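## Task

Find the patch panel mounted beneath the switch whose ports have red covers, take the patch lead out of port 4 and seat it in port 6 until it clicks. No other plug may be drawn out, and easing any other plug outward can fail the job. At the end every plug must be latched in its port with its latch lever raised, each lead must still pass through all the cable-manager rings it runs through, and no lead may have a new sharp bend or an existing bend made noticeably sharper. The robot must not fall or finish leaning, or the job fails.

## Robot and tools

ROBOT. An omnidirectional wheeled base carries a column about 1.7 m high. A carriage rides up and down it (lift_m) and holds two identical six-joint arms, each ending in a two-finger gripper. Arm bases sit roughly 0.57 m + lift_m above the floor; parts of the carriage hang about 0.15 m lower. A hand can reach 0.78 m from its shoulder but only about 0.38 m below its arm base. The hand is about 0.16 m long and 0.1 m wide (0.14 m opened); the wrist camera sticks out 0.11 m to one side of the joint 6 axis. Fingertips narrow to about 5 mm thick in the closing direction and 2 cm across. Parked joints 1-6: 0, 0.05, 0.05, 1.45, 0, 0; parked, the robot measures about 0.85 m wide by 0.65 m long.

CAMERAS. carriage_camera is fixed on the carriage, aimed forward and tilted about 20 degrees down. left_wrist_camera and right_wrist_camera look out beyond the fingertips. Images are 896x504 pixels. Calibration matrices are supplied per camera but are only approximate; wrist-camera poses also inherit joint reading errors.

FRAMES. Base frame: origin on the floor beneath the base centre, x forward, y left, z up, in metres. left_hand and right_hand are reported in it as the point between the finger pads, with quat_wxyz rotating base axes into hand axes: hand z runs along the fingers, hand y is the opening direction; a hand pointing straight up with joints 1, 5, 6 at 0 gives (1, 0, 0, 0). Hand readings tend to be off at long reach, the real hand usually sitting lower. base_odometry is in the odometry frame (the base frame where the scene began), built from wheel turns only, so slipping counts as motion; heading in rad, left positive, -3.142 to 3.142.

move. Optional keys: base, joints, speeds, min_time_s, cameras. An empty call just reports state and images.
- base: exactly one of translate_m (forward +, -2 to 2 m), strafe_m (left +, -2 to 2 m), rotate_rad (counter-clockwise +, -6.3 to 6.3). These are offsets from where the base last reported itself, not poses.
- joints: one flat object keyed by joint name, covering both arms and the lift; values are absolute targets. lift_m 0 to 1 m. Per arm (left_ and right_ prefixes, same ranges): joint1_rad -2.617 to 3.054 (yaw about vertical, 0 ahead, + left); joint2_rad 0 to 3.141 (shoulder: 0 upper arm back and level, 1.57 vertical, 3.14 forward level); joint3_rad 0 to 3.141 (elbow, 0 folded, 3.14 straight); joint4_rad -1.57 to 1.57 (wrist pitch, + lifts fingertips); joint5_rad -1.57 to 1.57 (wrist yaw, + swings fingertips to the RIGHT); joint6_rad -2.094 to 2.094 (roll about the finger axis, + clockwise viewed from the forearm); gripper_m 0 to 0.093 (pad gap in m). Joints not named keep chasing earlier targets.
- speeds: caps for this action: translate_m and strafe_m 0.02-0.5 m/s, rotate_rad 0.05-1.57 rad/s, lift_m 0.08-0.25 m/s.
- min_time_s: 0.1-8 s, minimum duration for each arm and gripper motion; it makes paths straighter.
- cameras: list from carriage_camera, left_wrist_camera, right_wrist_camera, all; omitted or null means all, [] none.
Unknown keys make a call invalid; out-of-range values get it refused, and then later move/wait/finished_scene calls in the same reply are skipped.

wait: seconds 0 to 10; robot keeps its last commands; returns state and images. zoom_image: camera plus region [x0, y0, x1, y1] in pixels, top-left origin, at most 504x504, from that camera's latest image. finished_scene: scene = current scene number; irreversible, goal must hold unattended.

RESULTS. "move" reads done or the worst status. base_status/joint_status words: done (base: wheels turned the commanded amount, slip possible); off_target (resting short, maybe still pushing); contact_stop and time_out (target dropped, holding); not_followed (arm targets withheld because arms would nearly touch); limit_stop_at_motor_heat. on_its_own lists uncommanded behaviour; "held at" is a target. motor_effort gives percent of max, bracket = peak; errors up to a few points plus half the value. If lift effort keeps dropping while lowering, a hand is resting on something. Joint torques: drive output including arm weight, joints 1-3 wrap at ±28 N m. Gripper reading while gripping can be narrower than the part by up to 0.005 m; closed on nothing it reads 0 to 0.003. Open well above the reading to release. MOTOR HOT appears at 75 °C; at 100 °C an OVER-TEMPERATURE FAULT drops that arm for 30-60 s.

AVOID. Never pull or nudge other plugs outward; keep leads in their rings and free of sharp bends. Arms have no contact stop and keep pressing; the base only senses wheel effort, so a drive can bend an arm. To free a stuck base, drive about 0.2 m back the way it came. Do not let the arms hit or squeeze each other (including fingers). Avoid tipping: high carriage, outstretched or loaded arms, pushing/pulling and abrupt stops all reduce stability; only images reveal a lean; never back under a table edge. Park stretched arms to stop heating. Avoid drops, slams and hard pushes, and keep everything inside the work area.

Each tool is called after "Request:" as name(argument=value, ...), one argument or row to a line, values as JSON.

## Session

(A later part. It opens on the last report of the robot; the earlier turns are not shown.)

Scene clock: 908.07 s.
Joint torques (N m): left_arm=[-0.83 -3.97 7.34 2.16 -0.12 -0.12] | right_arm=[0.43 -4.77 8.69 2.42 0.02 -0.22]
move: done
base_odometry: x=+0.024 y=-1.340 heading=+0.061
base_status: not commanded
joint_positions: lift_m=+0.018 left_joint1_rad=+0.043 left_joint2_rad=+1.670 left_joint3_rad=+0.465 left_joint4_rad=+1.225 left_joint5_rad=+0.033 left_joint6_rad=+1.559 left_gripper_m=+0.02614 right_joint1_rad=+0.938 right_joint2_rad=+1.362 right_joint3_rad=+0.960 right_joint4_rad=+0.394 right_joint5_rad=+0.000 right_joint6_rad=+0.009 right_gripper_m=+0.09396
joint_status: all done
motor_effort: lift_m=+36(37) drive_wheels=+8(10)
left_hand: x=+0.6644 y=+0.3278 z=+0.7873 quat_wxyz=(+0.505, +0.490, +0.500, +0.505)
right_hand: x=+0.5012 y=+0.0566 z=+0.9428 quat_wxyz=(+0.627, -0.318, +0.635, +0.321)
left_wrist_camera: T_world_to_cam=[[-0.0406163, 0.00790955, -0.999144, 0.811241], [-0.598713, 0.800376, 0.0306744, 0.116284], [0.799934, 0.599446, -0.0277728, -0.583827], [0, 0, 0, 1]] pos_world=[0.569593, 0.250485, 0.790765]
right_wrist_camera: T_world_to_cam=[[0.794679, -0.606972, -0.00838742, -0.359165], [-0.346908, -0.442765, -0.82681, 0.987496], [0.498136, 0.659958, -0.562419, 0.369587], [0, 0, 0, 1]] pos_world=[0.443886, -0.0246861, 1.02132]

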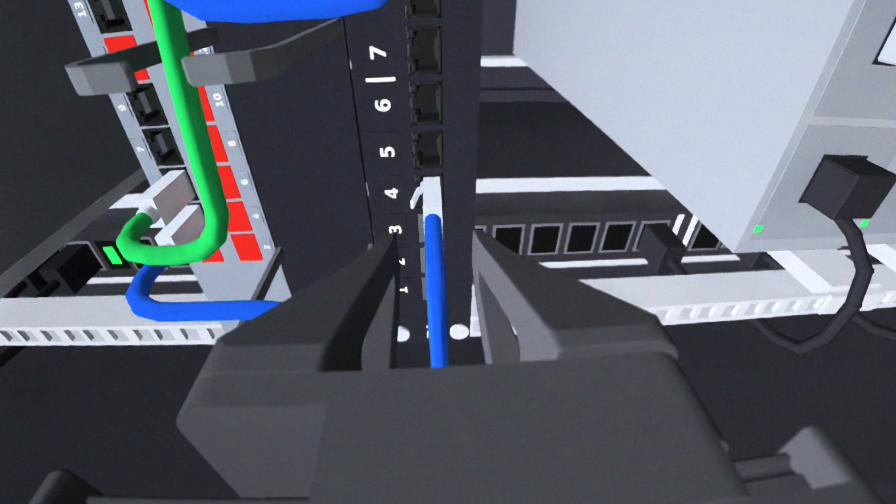

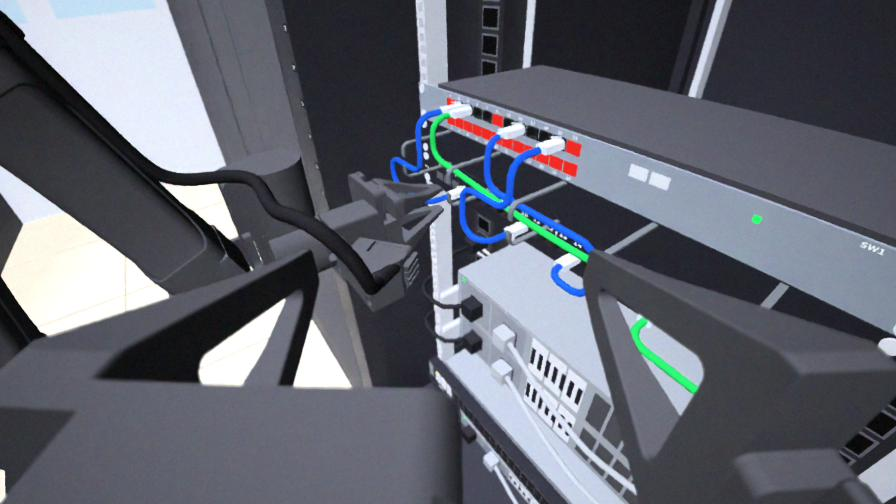

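Request:
move(
  joints={"left_joint1_rad": 0.003, "left_joint2_rad": 1.719, "left_joint3_rad": 0.536, "left_joint4_rad": 1.234, "left_joint5_rad": -0.007},
  min_time_s=2,
  cameras=["left_wrist_camera", "right_wrist_camera"],
)

Request:
zoom_image(
  camera="right_wrist_camera",
  region=[340, 130, 520, 260],
)

Request:
zoom_image(
  camera="left_wrist_camera",
  region=[320, 100, 540, 350],
)

Scene clock: 959.70 s.
Joint torques (N m): left_arm=[-0.75 -4.29 7.39 2.05 -0.11 -0.12] | right_arm=[0.46 -4.9 8.73 2.37 -0.04 -0.2]
move: done
base_odometry: x=+0.024 y=-1.340 heading=+0.061
base_status: not commanded
joint_positions: lift_m=+0.018 left_joint1_rad=+0.012 left_joint2_rad=+1.709 left_joint3_rad=+0.512 left_joint4_rad=+1.226 left_joint5_rad=+0.002 left_joint6_rad=+1.559 left_gripper_m=+0.02614 right_joint1_rad=+0.938 right_joint2_rad=+1.362 right_joint3_rad=+0.960 right_joint4_rad=+0.394 right_joint5_rad=+0.000 right_joint6_rad=+0.009 right_gripper_m=+0.09396
joint_status: all done
motor_effort: lift_m=+36(36) drive_wheels=+10(11)
left_hand: x=+0.6765 y=+0.3196 z=+0.7897 quat_wxyz=(+0.508, +0.487, +0.498, +0.507)
right_hand: x=+0.5012 y=+0.0566 z=+0.9428 quat_wxyz=(+0.627, -0.318, +0.635, +0.321)
left_wrist_camera: T_world_to_cam=[[-0.0306114, 0.00744877, -0.999504, 0.807886], [-0.598377, 0.800846, 0.0242946, 0.134705], [0.80063, 0.598824, -0.0200579, -0.594801], [0, 0, 0, 1]] pos_world=[0.58155, 0.242286, 0.792282]
right_wrist_camera: T_world_to_cam=[[0.794679, -0.606972, -0.00838742, -0.359165], [-0.346908, -0.442765, -0.82681, 0.987496], [0.498136, 0.659958, -0.562419, 0.369587], [0, 0, 0, 1]] pos_world=[0.443886, -0.0246861, 1.02132]

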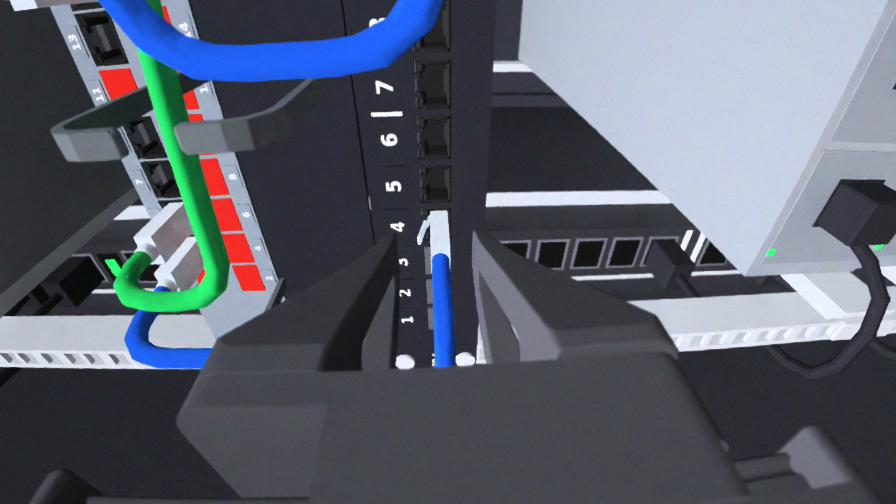

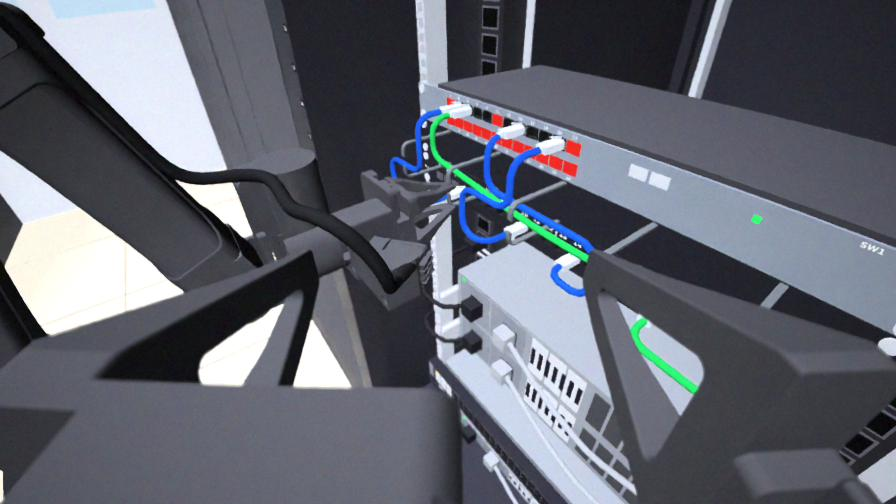

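Scaled by 2.800 from the camera's image (finer frame: 1280x720).

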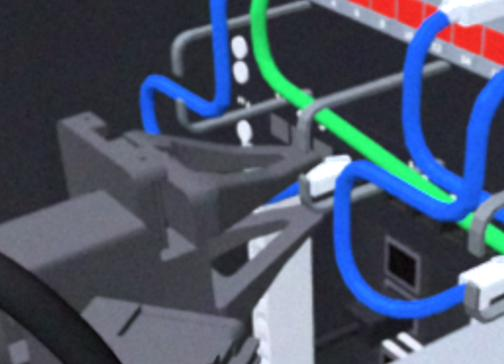

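Scaled by 2.016 from the camera's image (finer frame: 1280x720).

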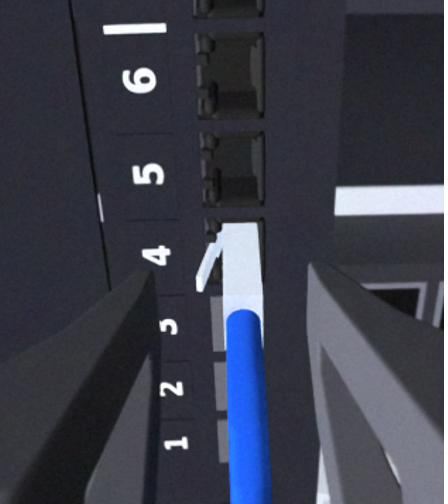

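Request:
move(
  joints={"left_joint1_rad": -0.015, "left_joint2_rad": 1.7605, "left_joint3_rad": 0.5886, "left_joint4_rad": 1.214, "left_joint5_rad": -0.025},
  min_time_s=2,
  cameras=["left_wrist_camera", "right_wrist_camera"],
)

Request:
zoom_image(
  camera="right_wrist_camera",
  region=[340, 130, 520, 260],
)

Request:
zoom_image(
  camera="left_wrist_camera",
  region=[320, 100, 540, 350],
)

Scene clock: 999.93 s.
Joint torques (N m): left_arm=[-0.8 -4.62 7.53 1.96 -0.13 -0.12] | right_arm=[0.59 -4.68 8.68 2.42 0 -0.23]
move: done
base_odometry: x=+0.024 y=-1.340 heading=+0.061
base_status: not commanded
joint_positions: lift_m=+0.018 left_joint1_rad=-0.006 left_joint2_rad=+1.749 left_joint3_rad=+0.564 left_joint4_rad=+1.214 left_joint5_rad=-0.016 left_joint6_rad=+1.559 left_gripper_m=+0.02614 right_joint1_rad=+0.938 right_joint2_rad=+1.362 right_joint3_rad=+0.960 right_joint4_rad=+0.394 right_joint5_rad=+0.000 right_joint6_rad=+0.009 right_gripper_m=+0.09396
joint_status: all done
motor_effort: lift_m=+36(36) drive_wheels=+9(11)
left_hand: x=+0.6895 y=+0.3144 z=+0.7896 quat_wxyz=(+0.508, +0.487, +0.498, +0.507)
right_hand: x=+0.5012 y=+0.0566 z=+0.9428 quat_wxyz=(+0.627, -0.318, +0.635, +0.321)
left_wrist_camera: T_world_to_cam=[[-0.0309702, 0.00692938, -0.999496, 0.808552], [-0.598307, 0.800904, 0.0240916, 0.146675], [0.800668, 0.598752, -0.0206583, -0.60169], [0, 0, 0, 1]] pos_world=[0.594552, 0.237188, 0.792182]
right_wrist_camera: T_world_to_cam=[[0.794679, -0.606972, -0.00838742, -0.359165], [-0.346908, -0.442765, -0.82681, 0.987496], [0.498136, 0.659958, -0.562419, 0.369587], [0, 0, 0, 1]] pos_world=[0.443886, -0.0246861, 1.02132]

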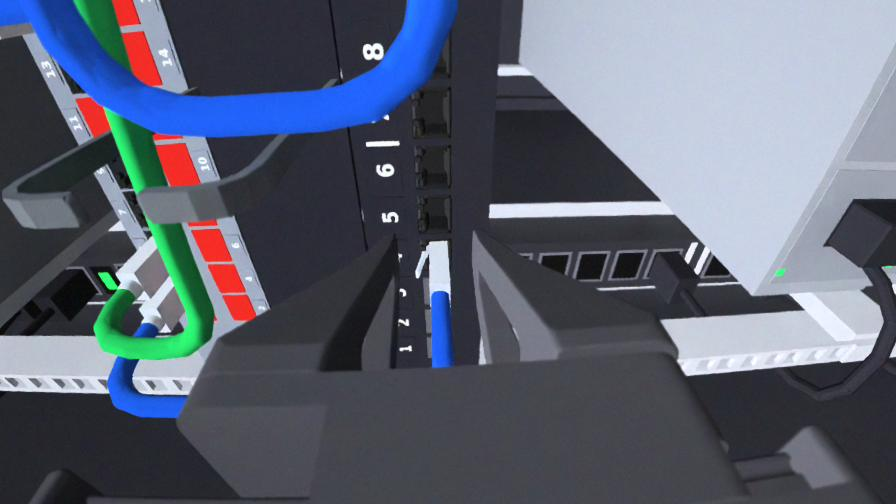

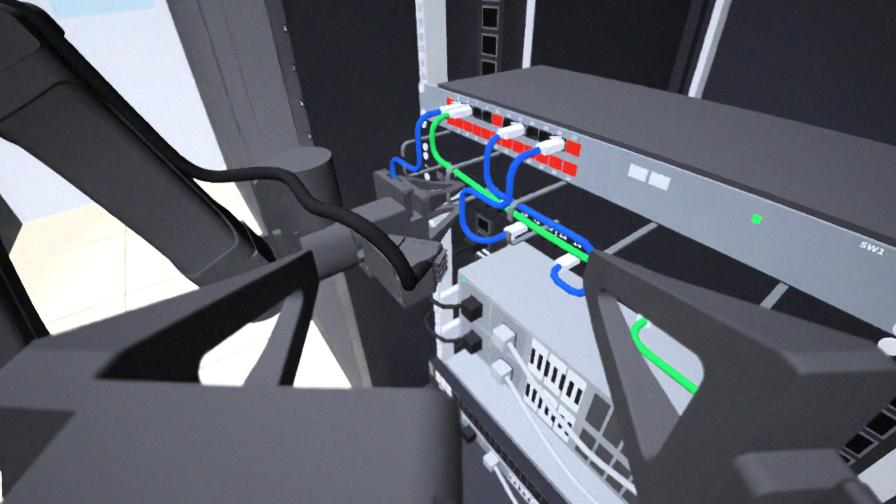

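Scaled by 2.800 from the camera's image (finer frame: 1280x720).

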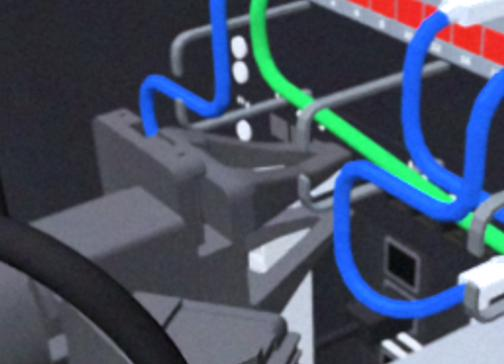

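Scaled by 2.016 from the camera's image (finer frame: 1280x720).

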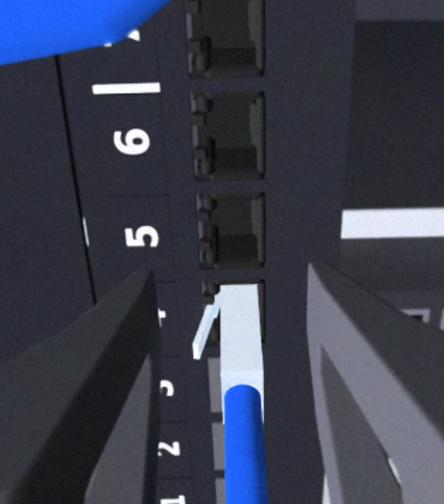

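Request:
move(
  joints={"left_gripper_m": 0.010},
  min_time_s=2,
  cameras=["left_wrist_camera"],
)

Request:
zoom_image(
  camera="left_wrist_camera",
  region=[320, 100, 540, 350],
)

Scene clock: 1020.43 s.
Joint torques (N m): left_arm=[-0.77 -4.66 7.43 1.97 -0.12 -0.11] | right_arm=[0.57 -4.83 8.55 2.42 -0.02 -0.2]
move: done
base_odometry: x=+0.024 y=-1.340 heading=+0.061
base_status: not commanded
joint_positions: lift_m=+0.018 left_joint1_rad=-0.006 left_joint2_rad=+1.749 left_joint3_rad=+0.565 left_joint4_rad=+1.213 left_joint5_rad=-0.017 left_joint6_rad=+1.559 left_gripper_m=+0.01014 right_joint1_rad=+0.938 right_joint2_rad=+1.362 right_joint3_rad=+0.960 right_joint4_rad=+0.394 right_joint5_rad=+0.000 right_joint6_rad=+0.009 right_gripper_m=+0.09396
joint_status: all done
motor_effort: lift_m=+36(36) drive_wheels=+9(11)
left_hand: x=+0.6896 y=+0.3146 z=+0.7895 quat_wxyz=(+0.507, +0.487, +0.498, +0.507)
right_hand: x=+0.5012 y=+0.0566 z=+0.9428 quat_wxyz=(+0.627, -0.318, +0.635, +0.321)
left_wrist_camera: T_world_to_cam=[[-0.0318364, 0.00688339, -0.999469, 0.809061], [-0.598967, 0.800396, 0.0245914, 0.146833], [0.80014, 0.599433, -0.0213588, -0.601207], [0, 0, 0, 1]] pos_world=[0.594756, 0.237289, 0.79218]

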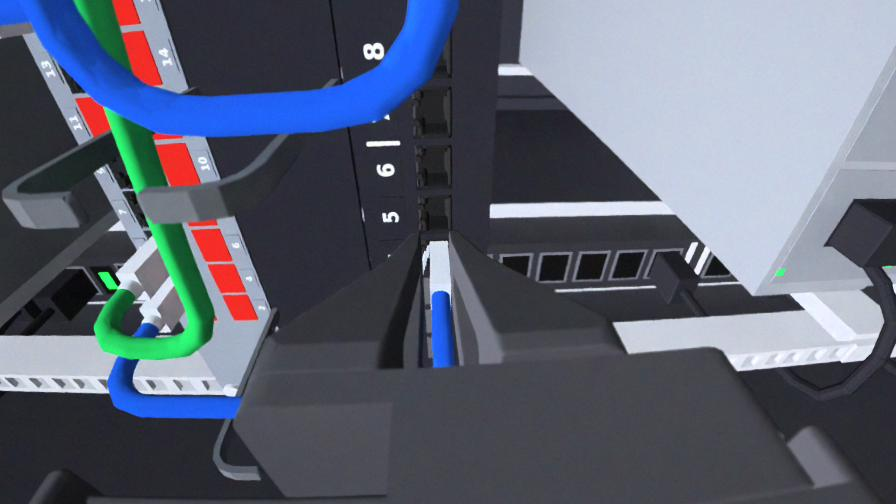

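Scaled by 2.016 from the camera's image (finer frame: 1280x720).

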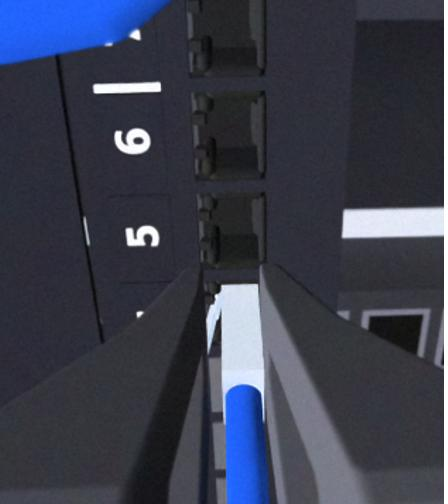

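Request:
move(
  joints={"left_gripper_m": 0.005},
  min_time_s=1.5,
  cameras=["left_wrist_camera"],
)

Request:
zoom_image(
  camera="left_wrist_camera",
  region=[320, 100, 540, 350],
)

Scene clock: 1028.07 s.
Joint torques (N m): left_arm=[-0.8 -4.63 7.47 2 -0.11 -0.13] | right_arm=[0.38 -4.74 8.7 2.39 0.03 -0.2]
move: done
base_odometry: x=+0.024 y=-1.340 heading=+0.061
base_status: not commanded
joint_positions: lift_m=+0.018 left_joint1_rad=-0.006 left_joint2_rad=+1.749 left_joint3_rad=+0.565 left_joint4_rad=+1.210 left_joint5_rad=-0.017 left_joint6_rad=+1.560 left_gripper_m=+0.00584 right_joint1_rad=+0.938 right_joint2_rad=+1.362 right_joint3_rad=+0.960 right_joint4_rad=+0.394 right_joint5_rad=+0.000 right_joint6_rad=+0.009 right_gripper_m=+0.09396
joint_status: all done
motor_effort: lift_m=+36(36) drive_wheels=+8(11)
left_hand: x=+0.6896 y=+0.3146 z=+0.7887 quat_wxyz=(+0.506, +0.488, +0.499, +0.506)
right_hand: x=+0.5012 y=+0.0566 z=+0.9428 quat_wxyz=(+0.627, -0.318, +0.635, +0.321)
left_wrist_camera: T_world_to_cam=[[-0.0352183, 0.00771789, -0.99935, 0.810175], [-0.598884, 0.800371, 0.0272866, 0.144683], [0.800061, 0.599456, -0.0235656, -0.599441], [0, 0, 0, 1]] pos_world=[0.59477, 0.237286, 0.791574]

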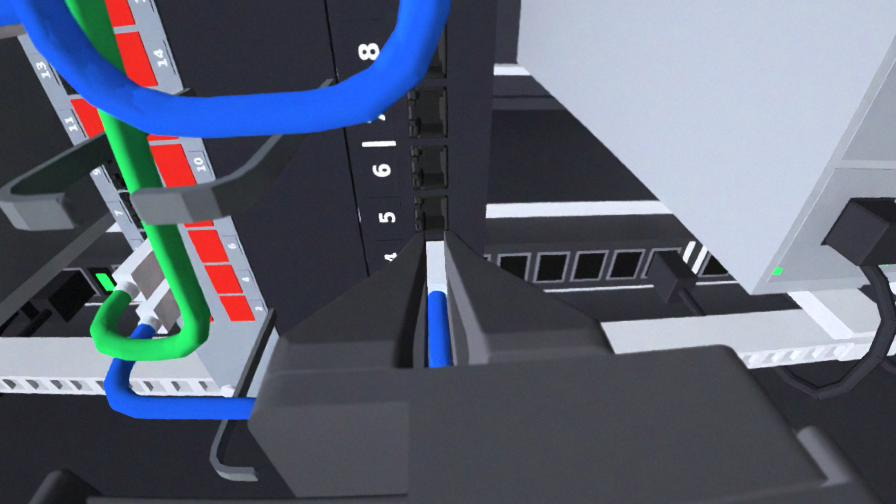

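Scaled by 2.016 from the camera's image (finer frame: 1280x720).

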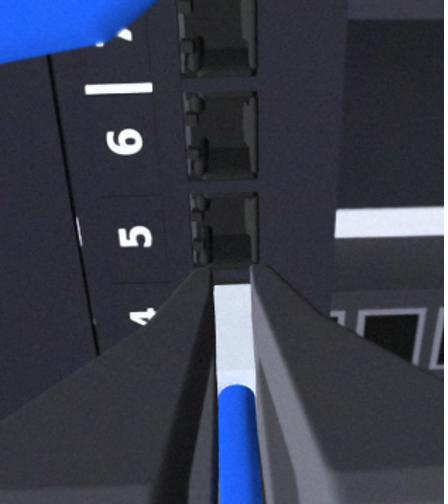

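Request:
move(
  joints={"left_gripper_m": 0.003},
  min_time_s=1,
  cameras=[],
)

Request:
move(
  joints={"left_joint2_rad": 1.638, "left_joint3_rad": 0.44, "left_joint4_rad": 1.25},
  min_time_s=3,
  cameras=["left_wrist_camera", "right_wrist_camera"],
)

Request:
zoom_image(
  camera="right_wrist_camera",
  region=[340, 130, 520, 260],
)

Request:
zoom_image(
  camera="left_wrist_camera",
  region=[320, 100, 540, 350],
)

Scene clock: 1062.60 s.
Joint torques (N m): left_arm=[-0.76 -4.57 7.46 2.01 -0.12 -0.13] | right_arm=[0.31 -4.78 8.79 2.43 -0.01 -0.21]
move: done
base_odometry: x=+0.024 y=-1.340 heading=+0.061
base_status: not commanded
joint_positions: lift_m=+0.018 left_joint1_rad=-0.006 left_joint2_rad=+1.749 left_joint3_rad=+0.565 left_joint4_rad=+1.210 left_joint5_rad=-0.017 left_joint6_rad=+1.561 left_gripper_m=+0.00584 right_joint1_rad=+0.938 right_joint2_rad=+1.362 right_joint3_rad=+0.960 right_joint4_rad=+0.394 right_joint5_rad=+0.000 right_joint6_rad=+0.009 right_gripper_m=+0.09396
joint_status: all done
motor_effort: lift_m=+36(36) drive_wheels=+9(11)
left_hand: x=+0.6896 y=+0.3146 z=+0.7887 quat_wxyz=(+0.506, +0.488, +0.499, +0.506)
right_hand: x=+0.5012 y=+0.0566 z=+0.9428 quat_wxyz=(+0.627, -0.318, +0.635, +0.321)

Scene clock: 1065.90 s.
Joint torques (N m): left_arm=[-0.81 -7.06 4.6 2.14 -0.11 -0.13] | right_arm=[0.32 -4.72 8.54 2.4 -0.01 -0.18]
move: done
base_odometry: x=+0.024 y=-1.340 heading=+0.061
base_status: not commanded
joint_positions: lift_m=+0.018 left_joint1_rad=-0.006 left_joint2_rad=+1.668 left_joint3_rad=+0.447 left_joint4_rad=+1.232 left_joint5_rad=-0.017 left_joint6_rad=+1.561 left_gripper_m=+0.00583 right_joint1_rad=+0.938 right_joint2_rad=+1.362 right_joint3_rad=+0.960 right_joint4_rad=+0.394 right_joint5_rad=+0.000 right_joint6_rad=+0.009 right_gripper_m=+0.09396
joint_status: all done
motor_effort: lift_m=+36(36) drive_wheels=+10(10)
left_hand: x=+0.6608 y=+0.3147 z=+0.7830 quat_wxyz=(+0.503, +0.492, +0.502, +0.503)
right_hand: x=+0.5012 y=+0.0566 z=+0.9428 quat_wxyz=(+0.627, -0.318, +0.635, +0.321)
left_wrist_camera: T_world_to_cam=[[-0.048935, 0.00816063, -0.998769, 0.812042], [-0.598412, 0.800385, 0.0358591, 0.12041], [0.799692, 0.59943, -0.0342834, -0.568014], [0, 0, 0, 1]] pos_world=[0.566028, 0.237484, 0.787251]
right_wrist_camera: T_world_to_cam=[[0.794679, -0.606972, -0.00838742, -0.359165], [-0.346908, -0.442765, -0.82681, 0.987496], [0.498136, 0.659958, -0.562419, 0.369587], [0, 0, 0, 1]] pos_world=[0.443886, -0.0246861, 1.02132]

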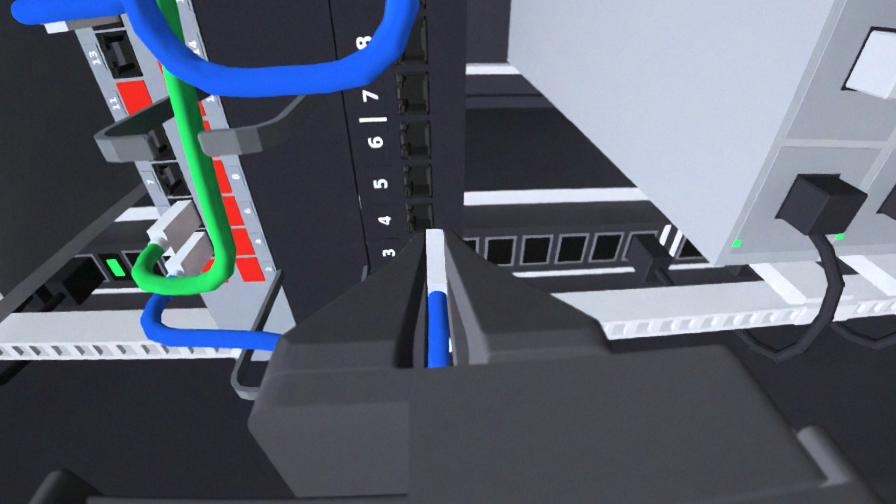

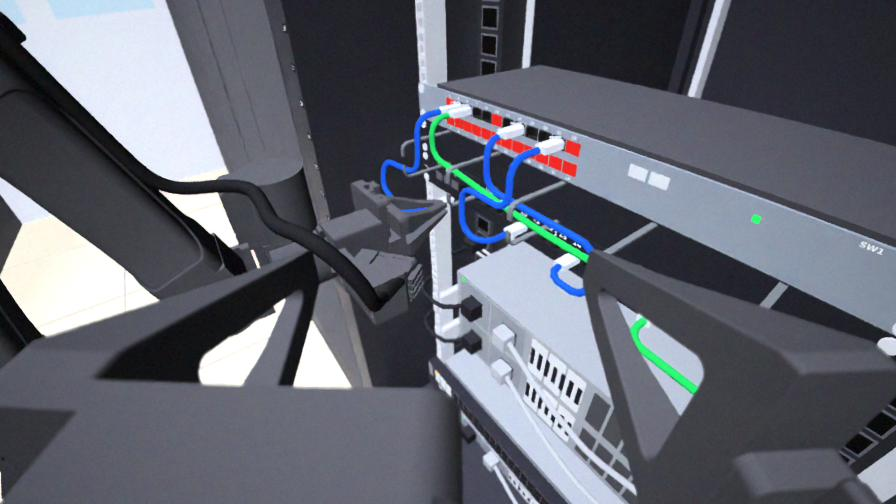

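Scaled by 2.800 from the camera's image (finer frame: 1280x720).

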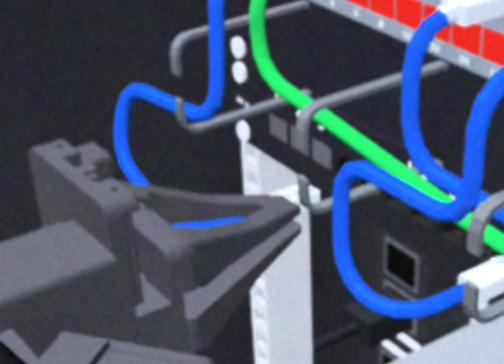

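Scaled by 2.016 from the camera's image (finer frame: 1280x720).

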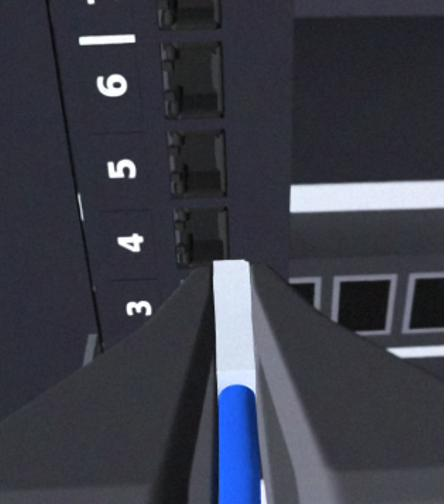

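Request:
move(
  joints={"left_joint2_rad": 1.626},
  min_time_s=1,
  cameras=["left_wrist_camera"],
)

Request:
zoom_image(
  camera="left_wrist_camera",
  region=[320, 100, 540, 350],
)

Scene clock: 1114.63 s.
Joint torques (N m): left_arm=[-0.77 -7.02 4.68 2.15 -0.12 -0.13] | right_arm=[0.38 -4.6 8.75 2.45 0.02 -0.23]
move: done
base_odometry: x=+0.024 y=-1.340 heading=+0.061
base_status: not commanded
joint_positions: lift_m=+0.018 left_joint1_rad=-0.006 left_joint2_rad=+1.656 left_joint3_rad=+0.446 left_joint4_rad=+1.233 left_joint5_rad=-0.017 left_joint6_rad=+1.561 left_gripper_m=+0.00583 right_joint1_rad=+0.938 right_joint2_rad=+1.362 right_joint3_rad=+0.960 right_joint4_rad=+0.394 right_joint5_rad=+0.000 right_joint6_rad=+0.009 right_gripper_m=+0.09396
joint_status: all done
motor_effort: lift_m=+36(36) drive_wheels=+9(10)
left_hand: x=+0.6600 y=+0.3147 z=+0.7879 quat_wxyz=(+0.506, +0.489, +0.499, +0.506)
right_hand: x=+0.5012 y=+0.0566 z=+0.9428 quat_wxyz=(+0.627, -0.318, +0.635, +0.321)
left_wrist_camera: T_world_to_cam=[[-0.0367371, 0.00807525, -0.999292, 0.809257], [-0.598821, 0.800376, 0.0284823, 0.125834], [0.80004, 0.599444, -0.0245678, -0.57509], [0, 0, 0, 1]] pos_world=[0.565176, 0.237484, 0.790972]

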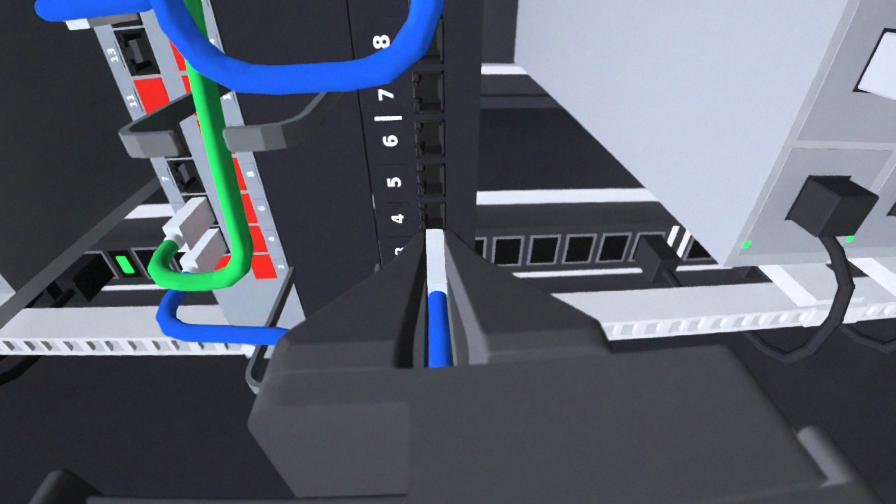

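Scaled by 2.016 from the camera's image (finer frame: 1280x720).

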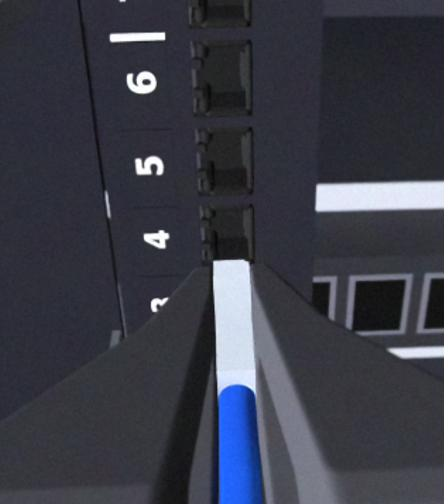

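Request:
move(
  joints={"left_joint1_rad": -0.156, "left_joint5_rad": -0.167, "left_joint2_rad": 1.676, "left_joint3_rad": 0.4806},
  min_time_s=3,
  cameras=["left_wrist_camera", "right_wrist_camera"],
)

Request:
zoom_image(
  camera="left_wrist_camera",
  region=[320, 100, 540, 350],
)

Request:
zoom_image(
  camera="right_wrist_camera",
  region=[340, 130, 520, 260],
)

Scene clock: 1139.60 s.
Joint torques (N m): left_arm=[-1.26 -3.97 7.39 2.14 0.01 -0.13] | right_arm=[0.35 -4.82 8.66 2.41 -0.02 -0.19]
move: done
base_odometry: x=+0.024 y=-1.340 heading=+0.061
base_status: not commanded
joint_positions: lift_m=+0.018 left_joint1_rad=-0.142 left_joint2_rad=+1.666 left_joint3_rad=+0.457 left_joint4_rad=+1.234 left_joint5_rad=-0.169 left_joint6_rad=+1.561 left_gripper_m=+0.00583 right_joint1_rad=+0.938 right_joint2_rad=+1.362 right_joint3_rad=+0.960 right_joint4_rad=+0.394 right_joint5_rad=+0.000 right_joint6_rad=+0.009 right_gripper_m=+0.09396
joint_status: all done
motor_effort: lift_m=+36(36) drive_wheels=+9(11)
left_hand: x=+0.6601 y=+0.2822 z=+0.7880 quat_wxyz=(+0.503, +0.483, +0.504, +0.509)
right_hand: x=+0.5012 y=+0.0566 z=+0.9428 quat_wxyz=(+0.627, -0.318, +0.635, +0.321)
left_wrist_camera: T_world_to_cam=[[-0.0355562, 0.00367924, -0.999361, 0.810162], [-0.611863, 0.790578, 0.02468, 0.166251], [0.790164, 0.61235, -0.0258588, -0.551716], [0, 0, 0, 1]] pos_world=[0.566476, 0.203428, 0.791275]
right_wrist_camera: T_world_to_cam=[[0.794679, -0.606972, -0.00838742, -0.359165], [-0.346908, -0.442765, -0.82681, 0.987496], [0.498136, 0.659958, -0.562419, 0.369587], [0, 0, 0, 1]] pos_world=[0.443886, -0.0246861, 1.02132]

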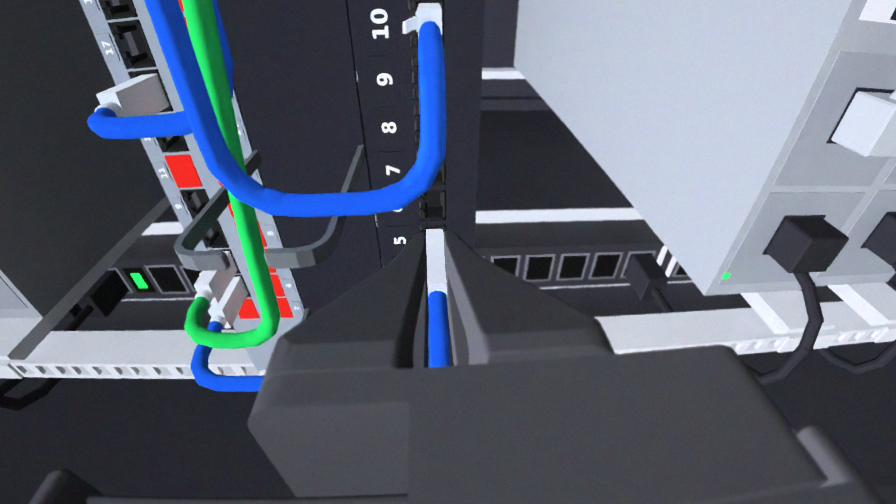

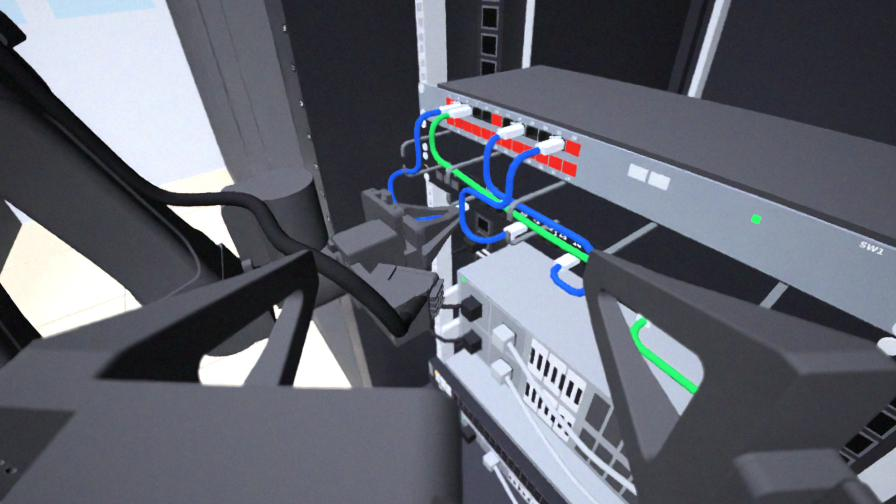

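Scaled by 2.016 from the camera's image (finer frame: 1280x720).

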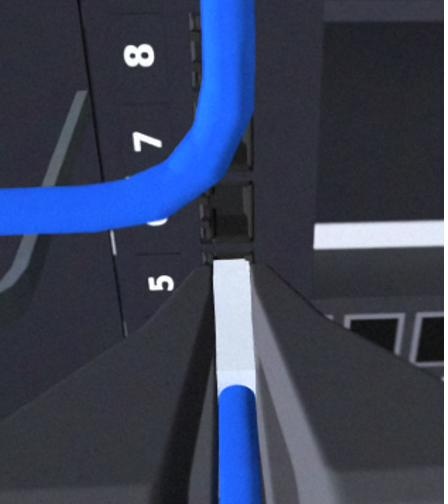

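Scaled by 2.800 from the camera's image (finer frame: 1280x720).

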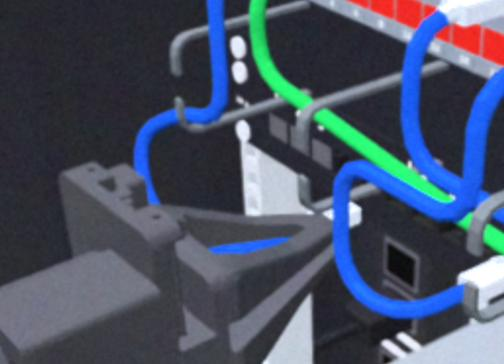

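Request:
move(
  joints={"left_joint1_rad": -0.159, "left_joint5_rad": -0.147},
  min_time_s=1,
  cameras=["left_wrist_camera"],
)

Request:
zoom_image(
  camera="left_wrist_camera",
  region=[320, 100, 540, 350],
)

Scene clock: 1156.10 s.
Joint torques (N m): left_arm=[-1.29 -3.95 7.32 2.12 0.22 -0.13] | right_arm=[0.42 -4.7 8.81 2.44 0.03 -0.22]
move: done
base_odometry: x=+0.024 y=-1.340 heading=+0.061
base_status: not commanded
joint_positions: lift_m=+0.018 left_joint1_rad=-0.145 left_joint2_rad=+1.666 left_joint3_rad=+0.457 left_joint4_rad=+1.234 left_joint5_rad=-0.168 left_joint6_rad=+1.561 left_gripper_m=+0.00583 right_joint1_rad=+0.938 right_joint2_rad=+1.362 right_joint3_rad=+0.960 right_joint4_rad=+0.394 right_joint5_rad=+0.000 right_joint6_rad=+0.009 right_gripper_m=+0.09396
joint_status: all done
motor_effort: lift_m=+36(36) drive_wheels=+9(10)
left_hand: x=+0.6600 y=+0.2807 z=+0.7882 quat_wxyz=(+0.504, +0.484, +0.503, +0.508)
right_hand: x=+0.5012 y=+0.0566 z=+0.9428 quat_wxyz=(+0.627, -0.318, +0.635, +0.321)
left_wrist_camera: T_world_to_cam=[[-0.0352592, 0.00379238, -0.999371, 0.81007], [-0.608546, 0.793141, 0.0244802, 0.164719], [0.792735, 0.609027, -0.0256577, -0.551599], [0, 0, 0, 1]] pos_world=[0.566073, 0.202221, 0.791375]

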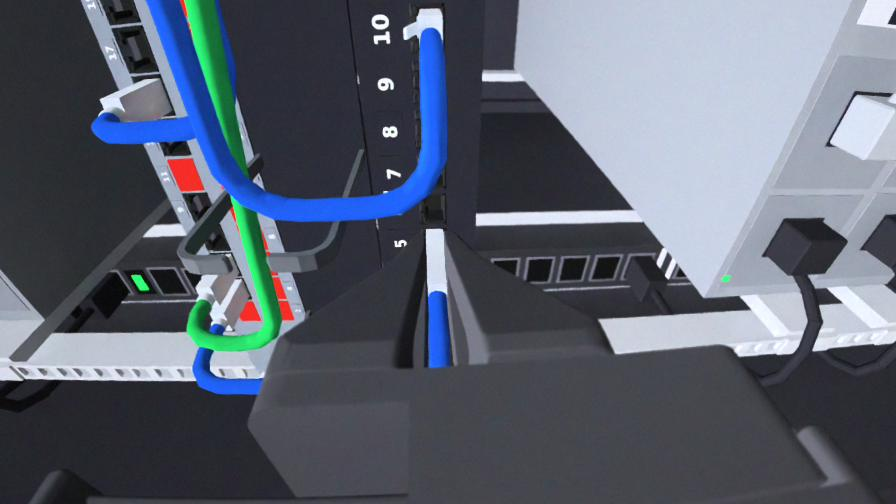

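Scaled by 2.016 from the camera's image (finer frame: 1280x720).

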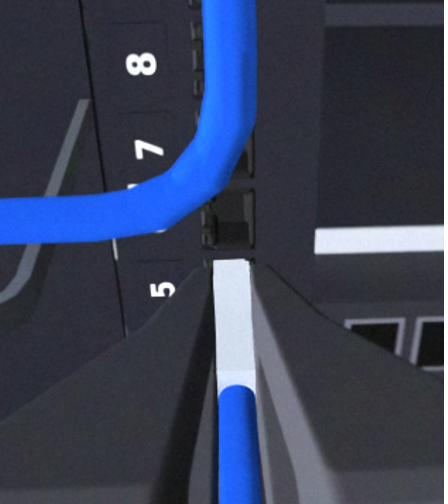

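Request:
move(
  joints={"left_joint5_rad": -0.125},
  min_time_s=0.8,
  cameras=[],
)

Request:
move(
  joints={"left_joint5_rad": -0.165},
  min_time_s=0.8,
  cameras=["left_wrist_camera"],
)

Request:
zoom_image(
  camera="left_wrist_camera",
  region=[320, 100, 540, 350],
)

Scene clock: 1173.63 s.
Joint torques (N m): left_arm=[-1.24 -3.92 7.31 2.14 0.24 -0.14] | right_arm=[0.31 -4.74 8.72 2.41 0 -0.21]
move: done
base_odometry: x=+0.024 y=-1.340 heading=+0.061
base_status: not commanded
joint_positions: lift_m=+0.018 left_joint1_rad=-0.145 left_joint2_rad=+1.666 left_joint3_rad=+0.457 left_joint4_rad=+1.234 left_joint5_rad=-0.147 left_joint6_rad=+1.561 left_gripper_m=+0.00583 right_joint1_rad=+0.938 right_joint2_rad=+1.362 right_joint3_rad=+0.960 right_joint4_rad=+0.394 right_joint5_rad=+0.000 right_joint6_rad=+0.009 right_gripper_m=+0.09396
joint_status: all done
motor_effort: lift_m=+36(36) drive_wheels=+10(11)
left_hand: x=+0.6601 y=+0.2772 z=+0.7882 quat_wxyz=(+0.509, +0.490, +0.498, +0.503)
right_hand: x=+0.5012 y=+0.0566 z=+0.9428 quat_wxyz=(+0.627, -0.318, +0.635, +0.321)

Scene clock: 1174.70 s.
Joint torques (N m): left_arm=[-1.28 -4 7.31 2.12 -0.03 -0.13] | right_arm=[0.36 -4.66 8.75 2.39 -0.02 -0.23]
move: done
base_odometry: x=+0.024 y=-1.340 heading=+0.061
base_status: not commanded
joint_positions: lift_m=+0.018 left_joint1_rad=-0.145 left_joint2_rad=+1.666 left_joint3_rad=+0.457 left_joint4_rad=+1.234 left_joint5_rad=-0.167 left_joint6_rad=+1.561 left_gripper_m=+0.00583 right_joint1_rad=+0.938 right_joint2_rad=+1.362 right_joint3_rad=+0.960 right_joint4_rad=+0.394 right_joint5_rad=+0.000 right_joint6_rad=+0.009 right_gripper_m=+0.09396
joint_status: all done
motor_effort: lift_m=+36(36) drive_wheels=+10(11)
left_hand: x=+0.6600 y=+0.2806 z=+0.7882 quat_wxyz=(+0.504, +0.485, +0.503, +0.508)
right_hand: x=+0.5012 y=+0.0566 z=+0.9428 quat_wxyz=(+0.627, -0.318, +0.635, +0.321)
left_wrist_camera: T_world_to_cam=[[-0.0351788, 0.00387871, -0.999374, 0.810009], [-0.607977, 0.793577, 0.0244813, 0.164309], [0.793175, 0.608458, -0.0255589, -0.55181], [0, 0, 0, 1]] pos_world=[0.566073, 0.202219, 0.791375]

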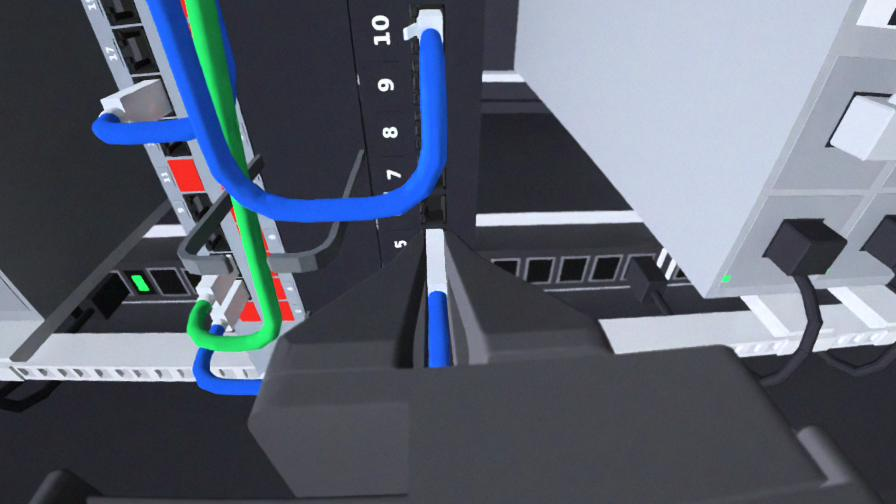

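Scaled by 2.016 from the camera's image (finer frame: 1280x720).

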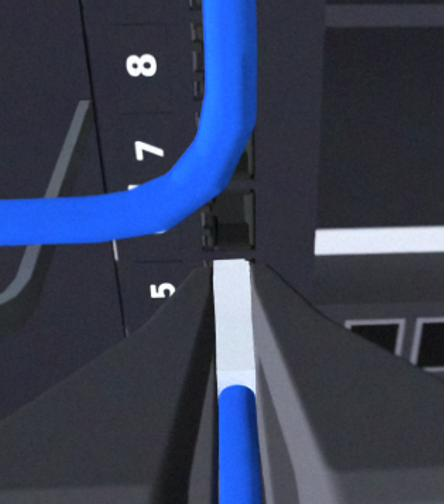

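Request:
move(
  joints={"left_joint5_rad": -0.134},
  min_time_s=1.0,
  cameras=["left_wrist_camera", "right_wrist_camera"],
)

Request:
zoom_image(
  camera="left_wrist_camera",
  region=[320, 100, 540, 350],
)

Scene clock: 1239.97 s.
Joint torques (N m): left_arm=[-1.25 -3.92 7.32 2.13 0.2 -0.13] | right_arm=[0.51 -4.85 8.57 2.42 0.04 -0.25]
move: done
base_odometry: x=+0.024 y=-1.340 heading=+0.061
base_status: not commanded
joint_positions: lift_m=+0.018 left_joint1_rad=-0.145 left_joint2_rad=+1.666 left_joint3_rad=+0.457 left_joint4_rad=+1.234 left_joint5_rad=-0.155 left_joint6_rad=+1.561 left_gripper_m=+0.00583 right_joint1_rad=+0.938 right_joint2_rad=+1.362 right_joint3_rad=+0.960 right_joint4_rad=+0.394 right_joint5_rad=+0.000 right_joint6_rad=+0.009 right_gripper_m=+0.09396
joint_status: all done
motor_effort: lift_m=+36(36) drive_wheels=+9(10)
left_hand: x=+0.6601 y=+0.2785 z=+0.7882 quat_wxyz=(+0.507, +0.488, +0.500, +0.505)
right_hand: x=+0.5012 y=+0.0566 z=+0.9428 quat_wxyz=(+0.627, -0.318, +0.635, +0.321)
left_wrist_camera: T_world_to_cam=[[-0.0350897, 0.00457493, -0.999374, 0.80979], [-0.598533, 0.800718, 0.024681, 0.157557], [0.800329, 0.599024, -0.0253587, -0.552836], [0, 0, 0, 1]] pos_world=[0.565169, 0.201298, 0.791375]
right_wrist_camera: T_world_to_cam=[[0.794679, -0.606972, -0.00838742, -0.359165], [-0.346908, -0.442765, -0.82681, 0.987496], [0.498136, 0.659958, -0.562419, 0.369587], [0, 0, 0, 1]] pos_world=[0.443886, -0.0246861, 1.02132]

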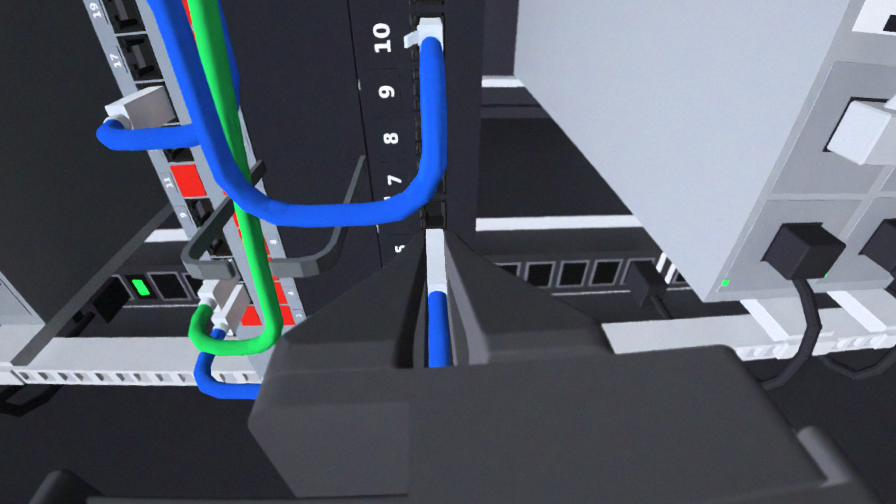

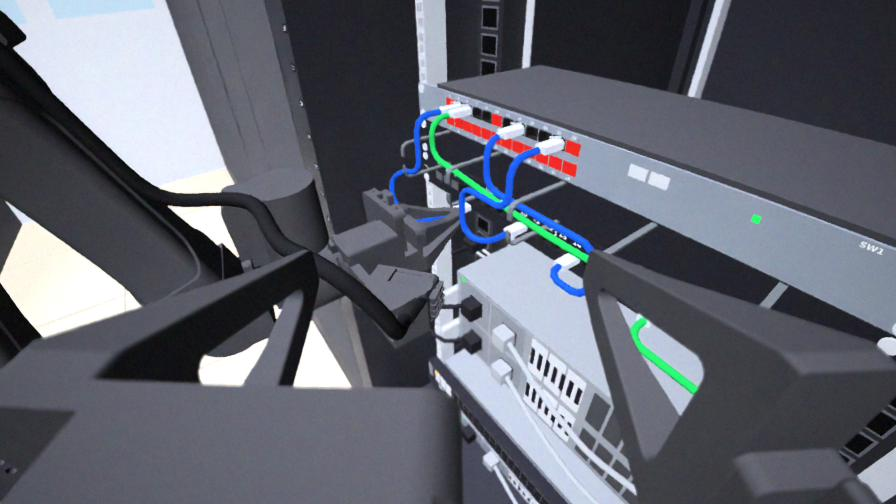

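Scaled by 2.016 from the camera's image (finer frame: 1280x720).

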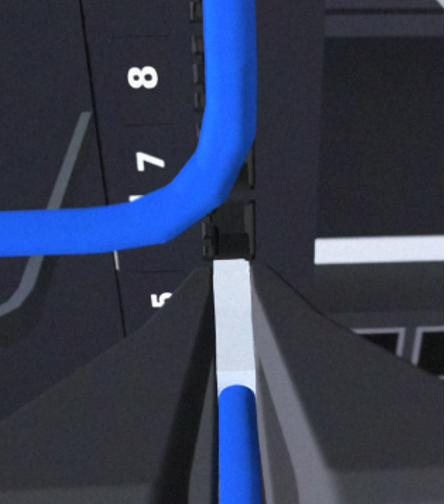

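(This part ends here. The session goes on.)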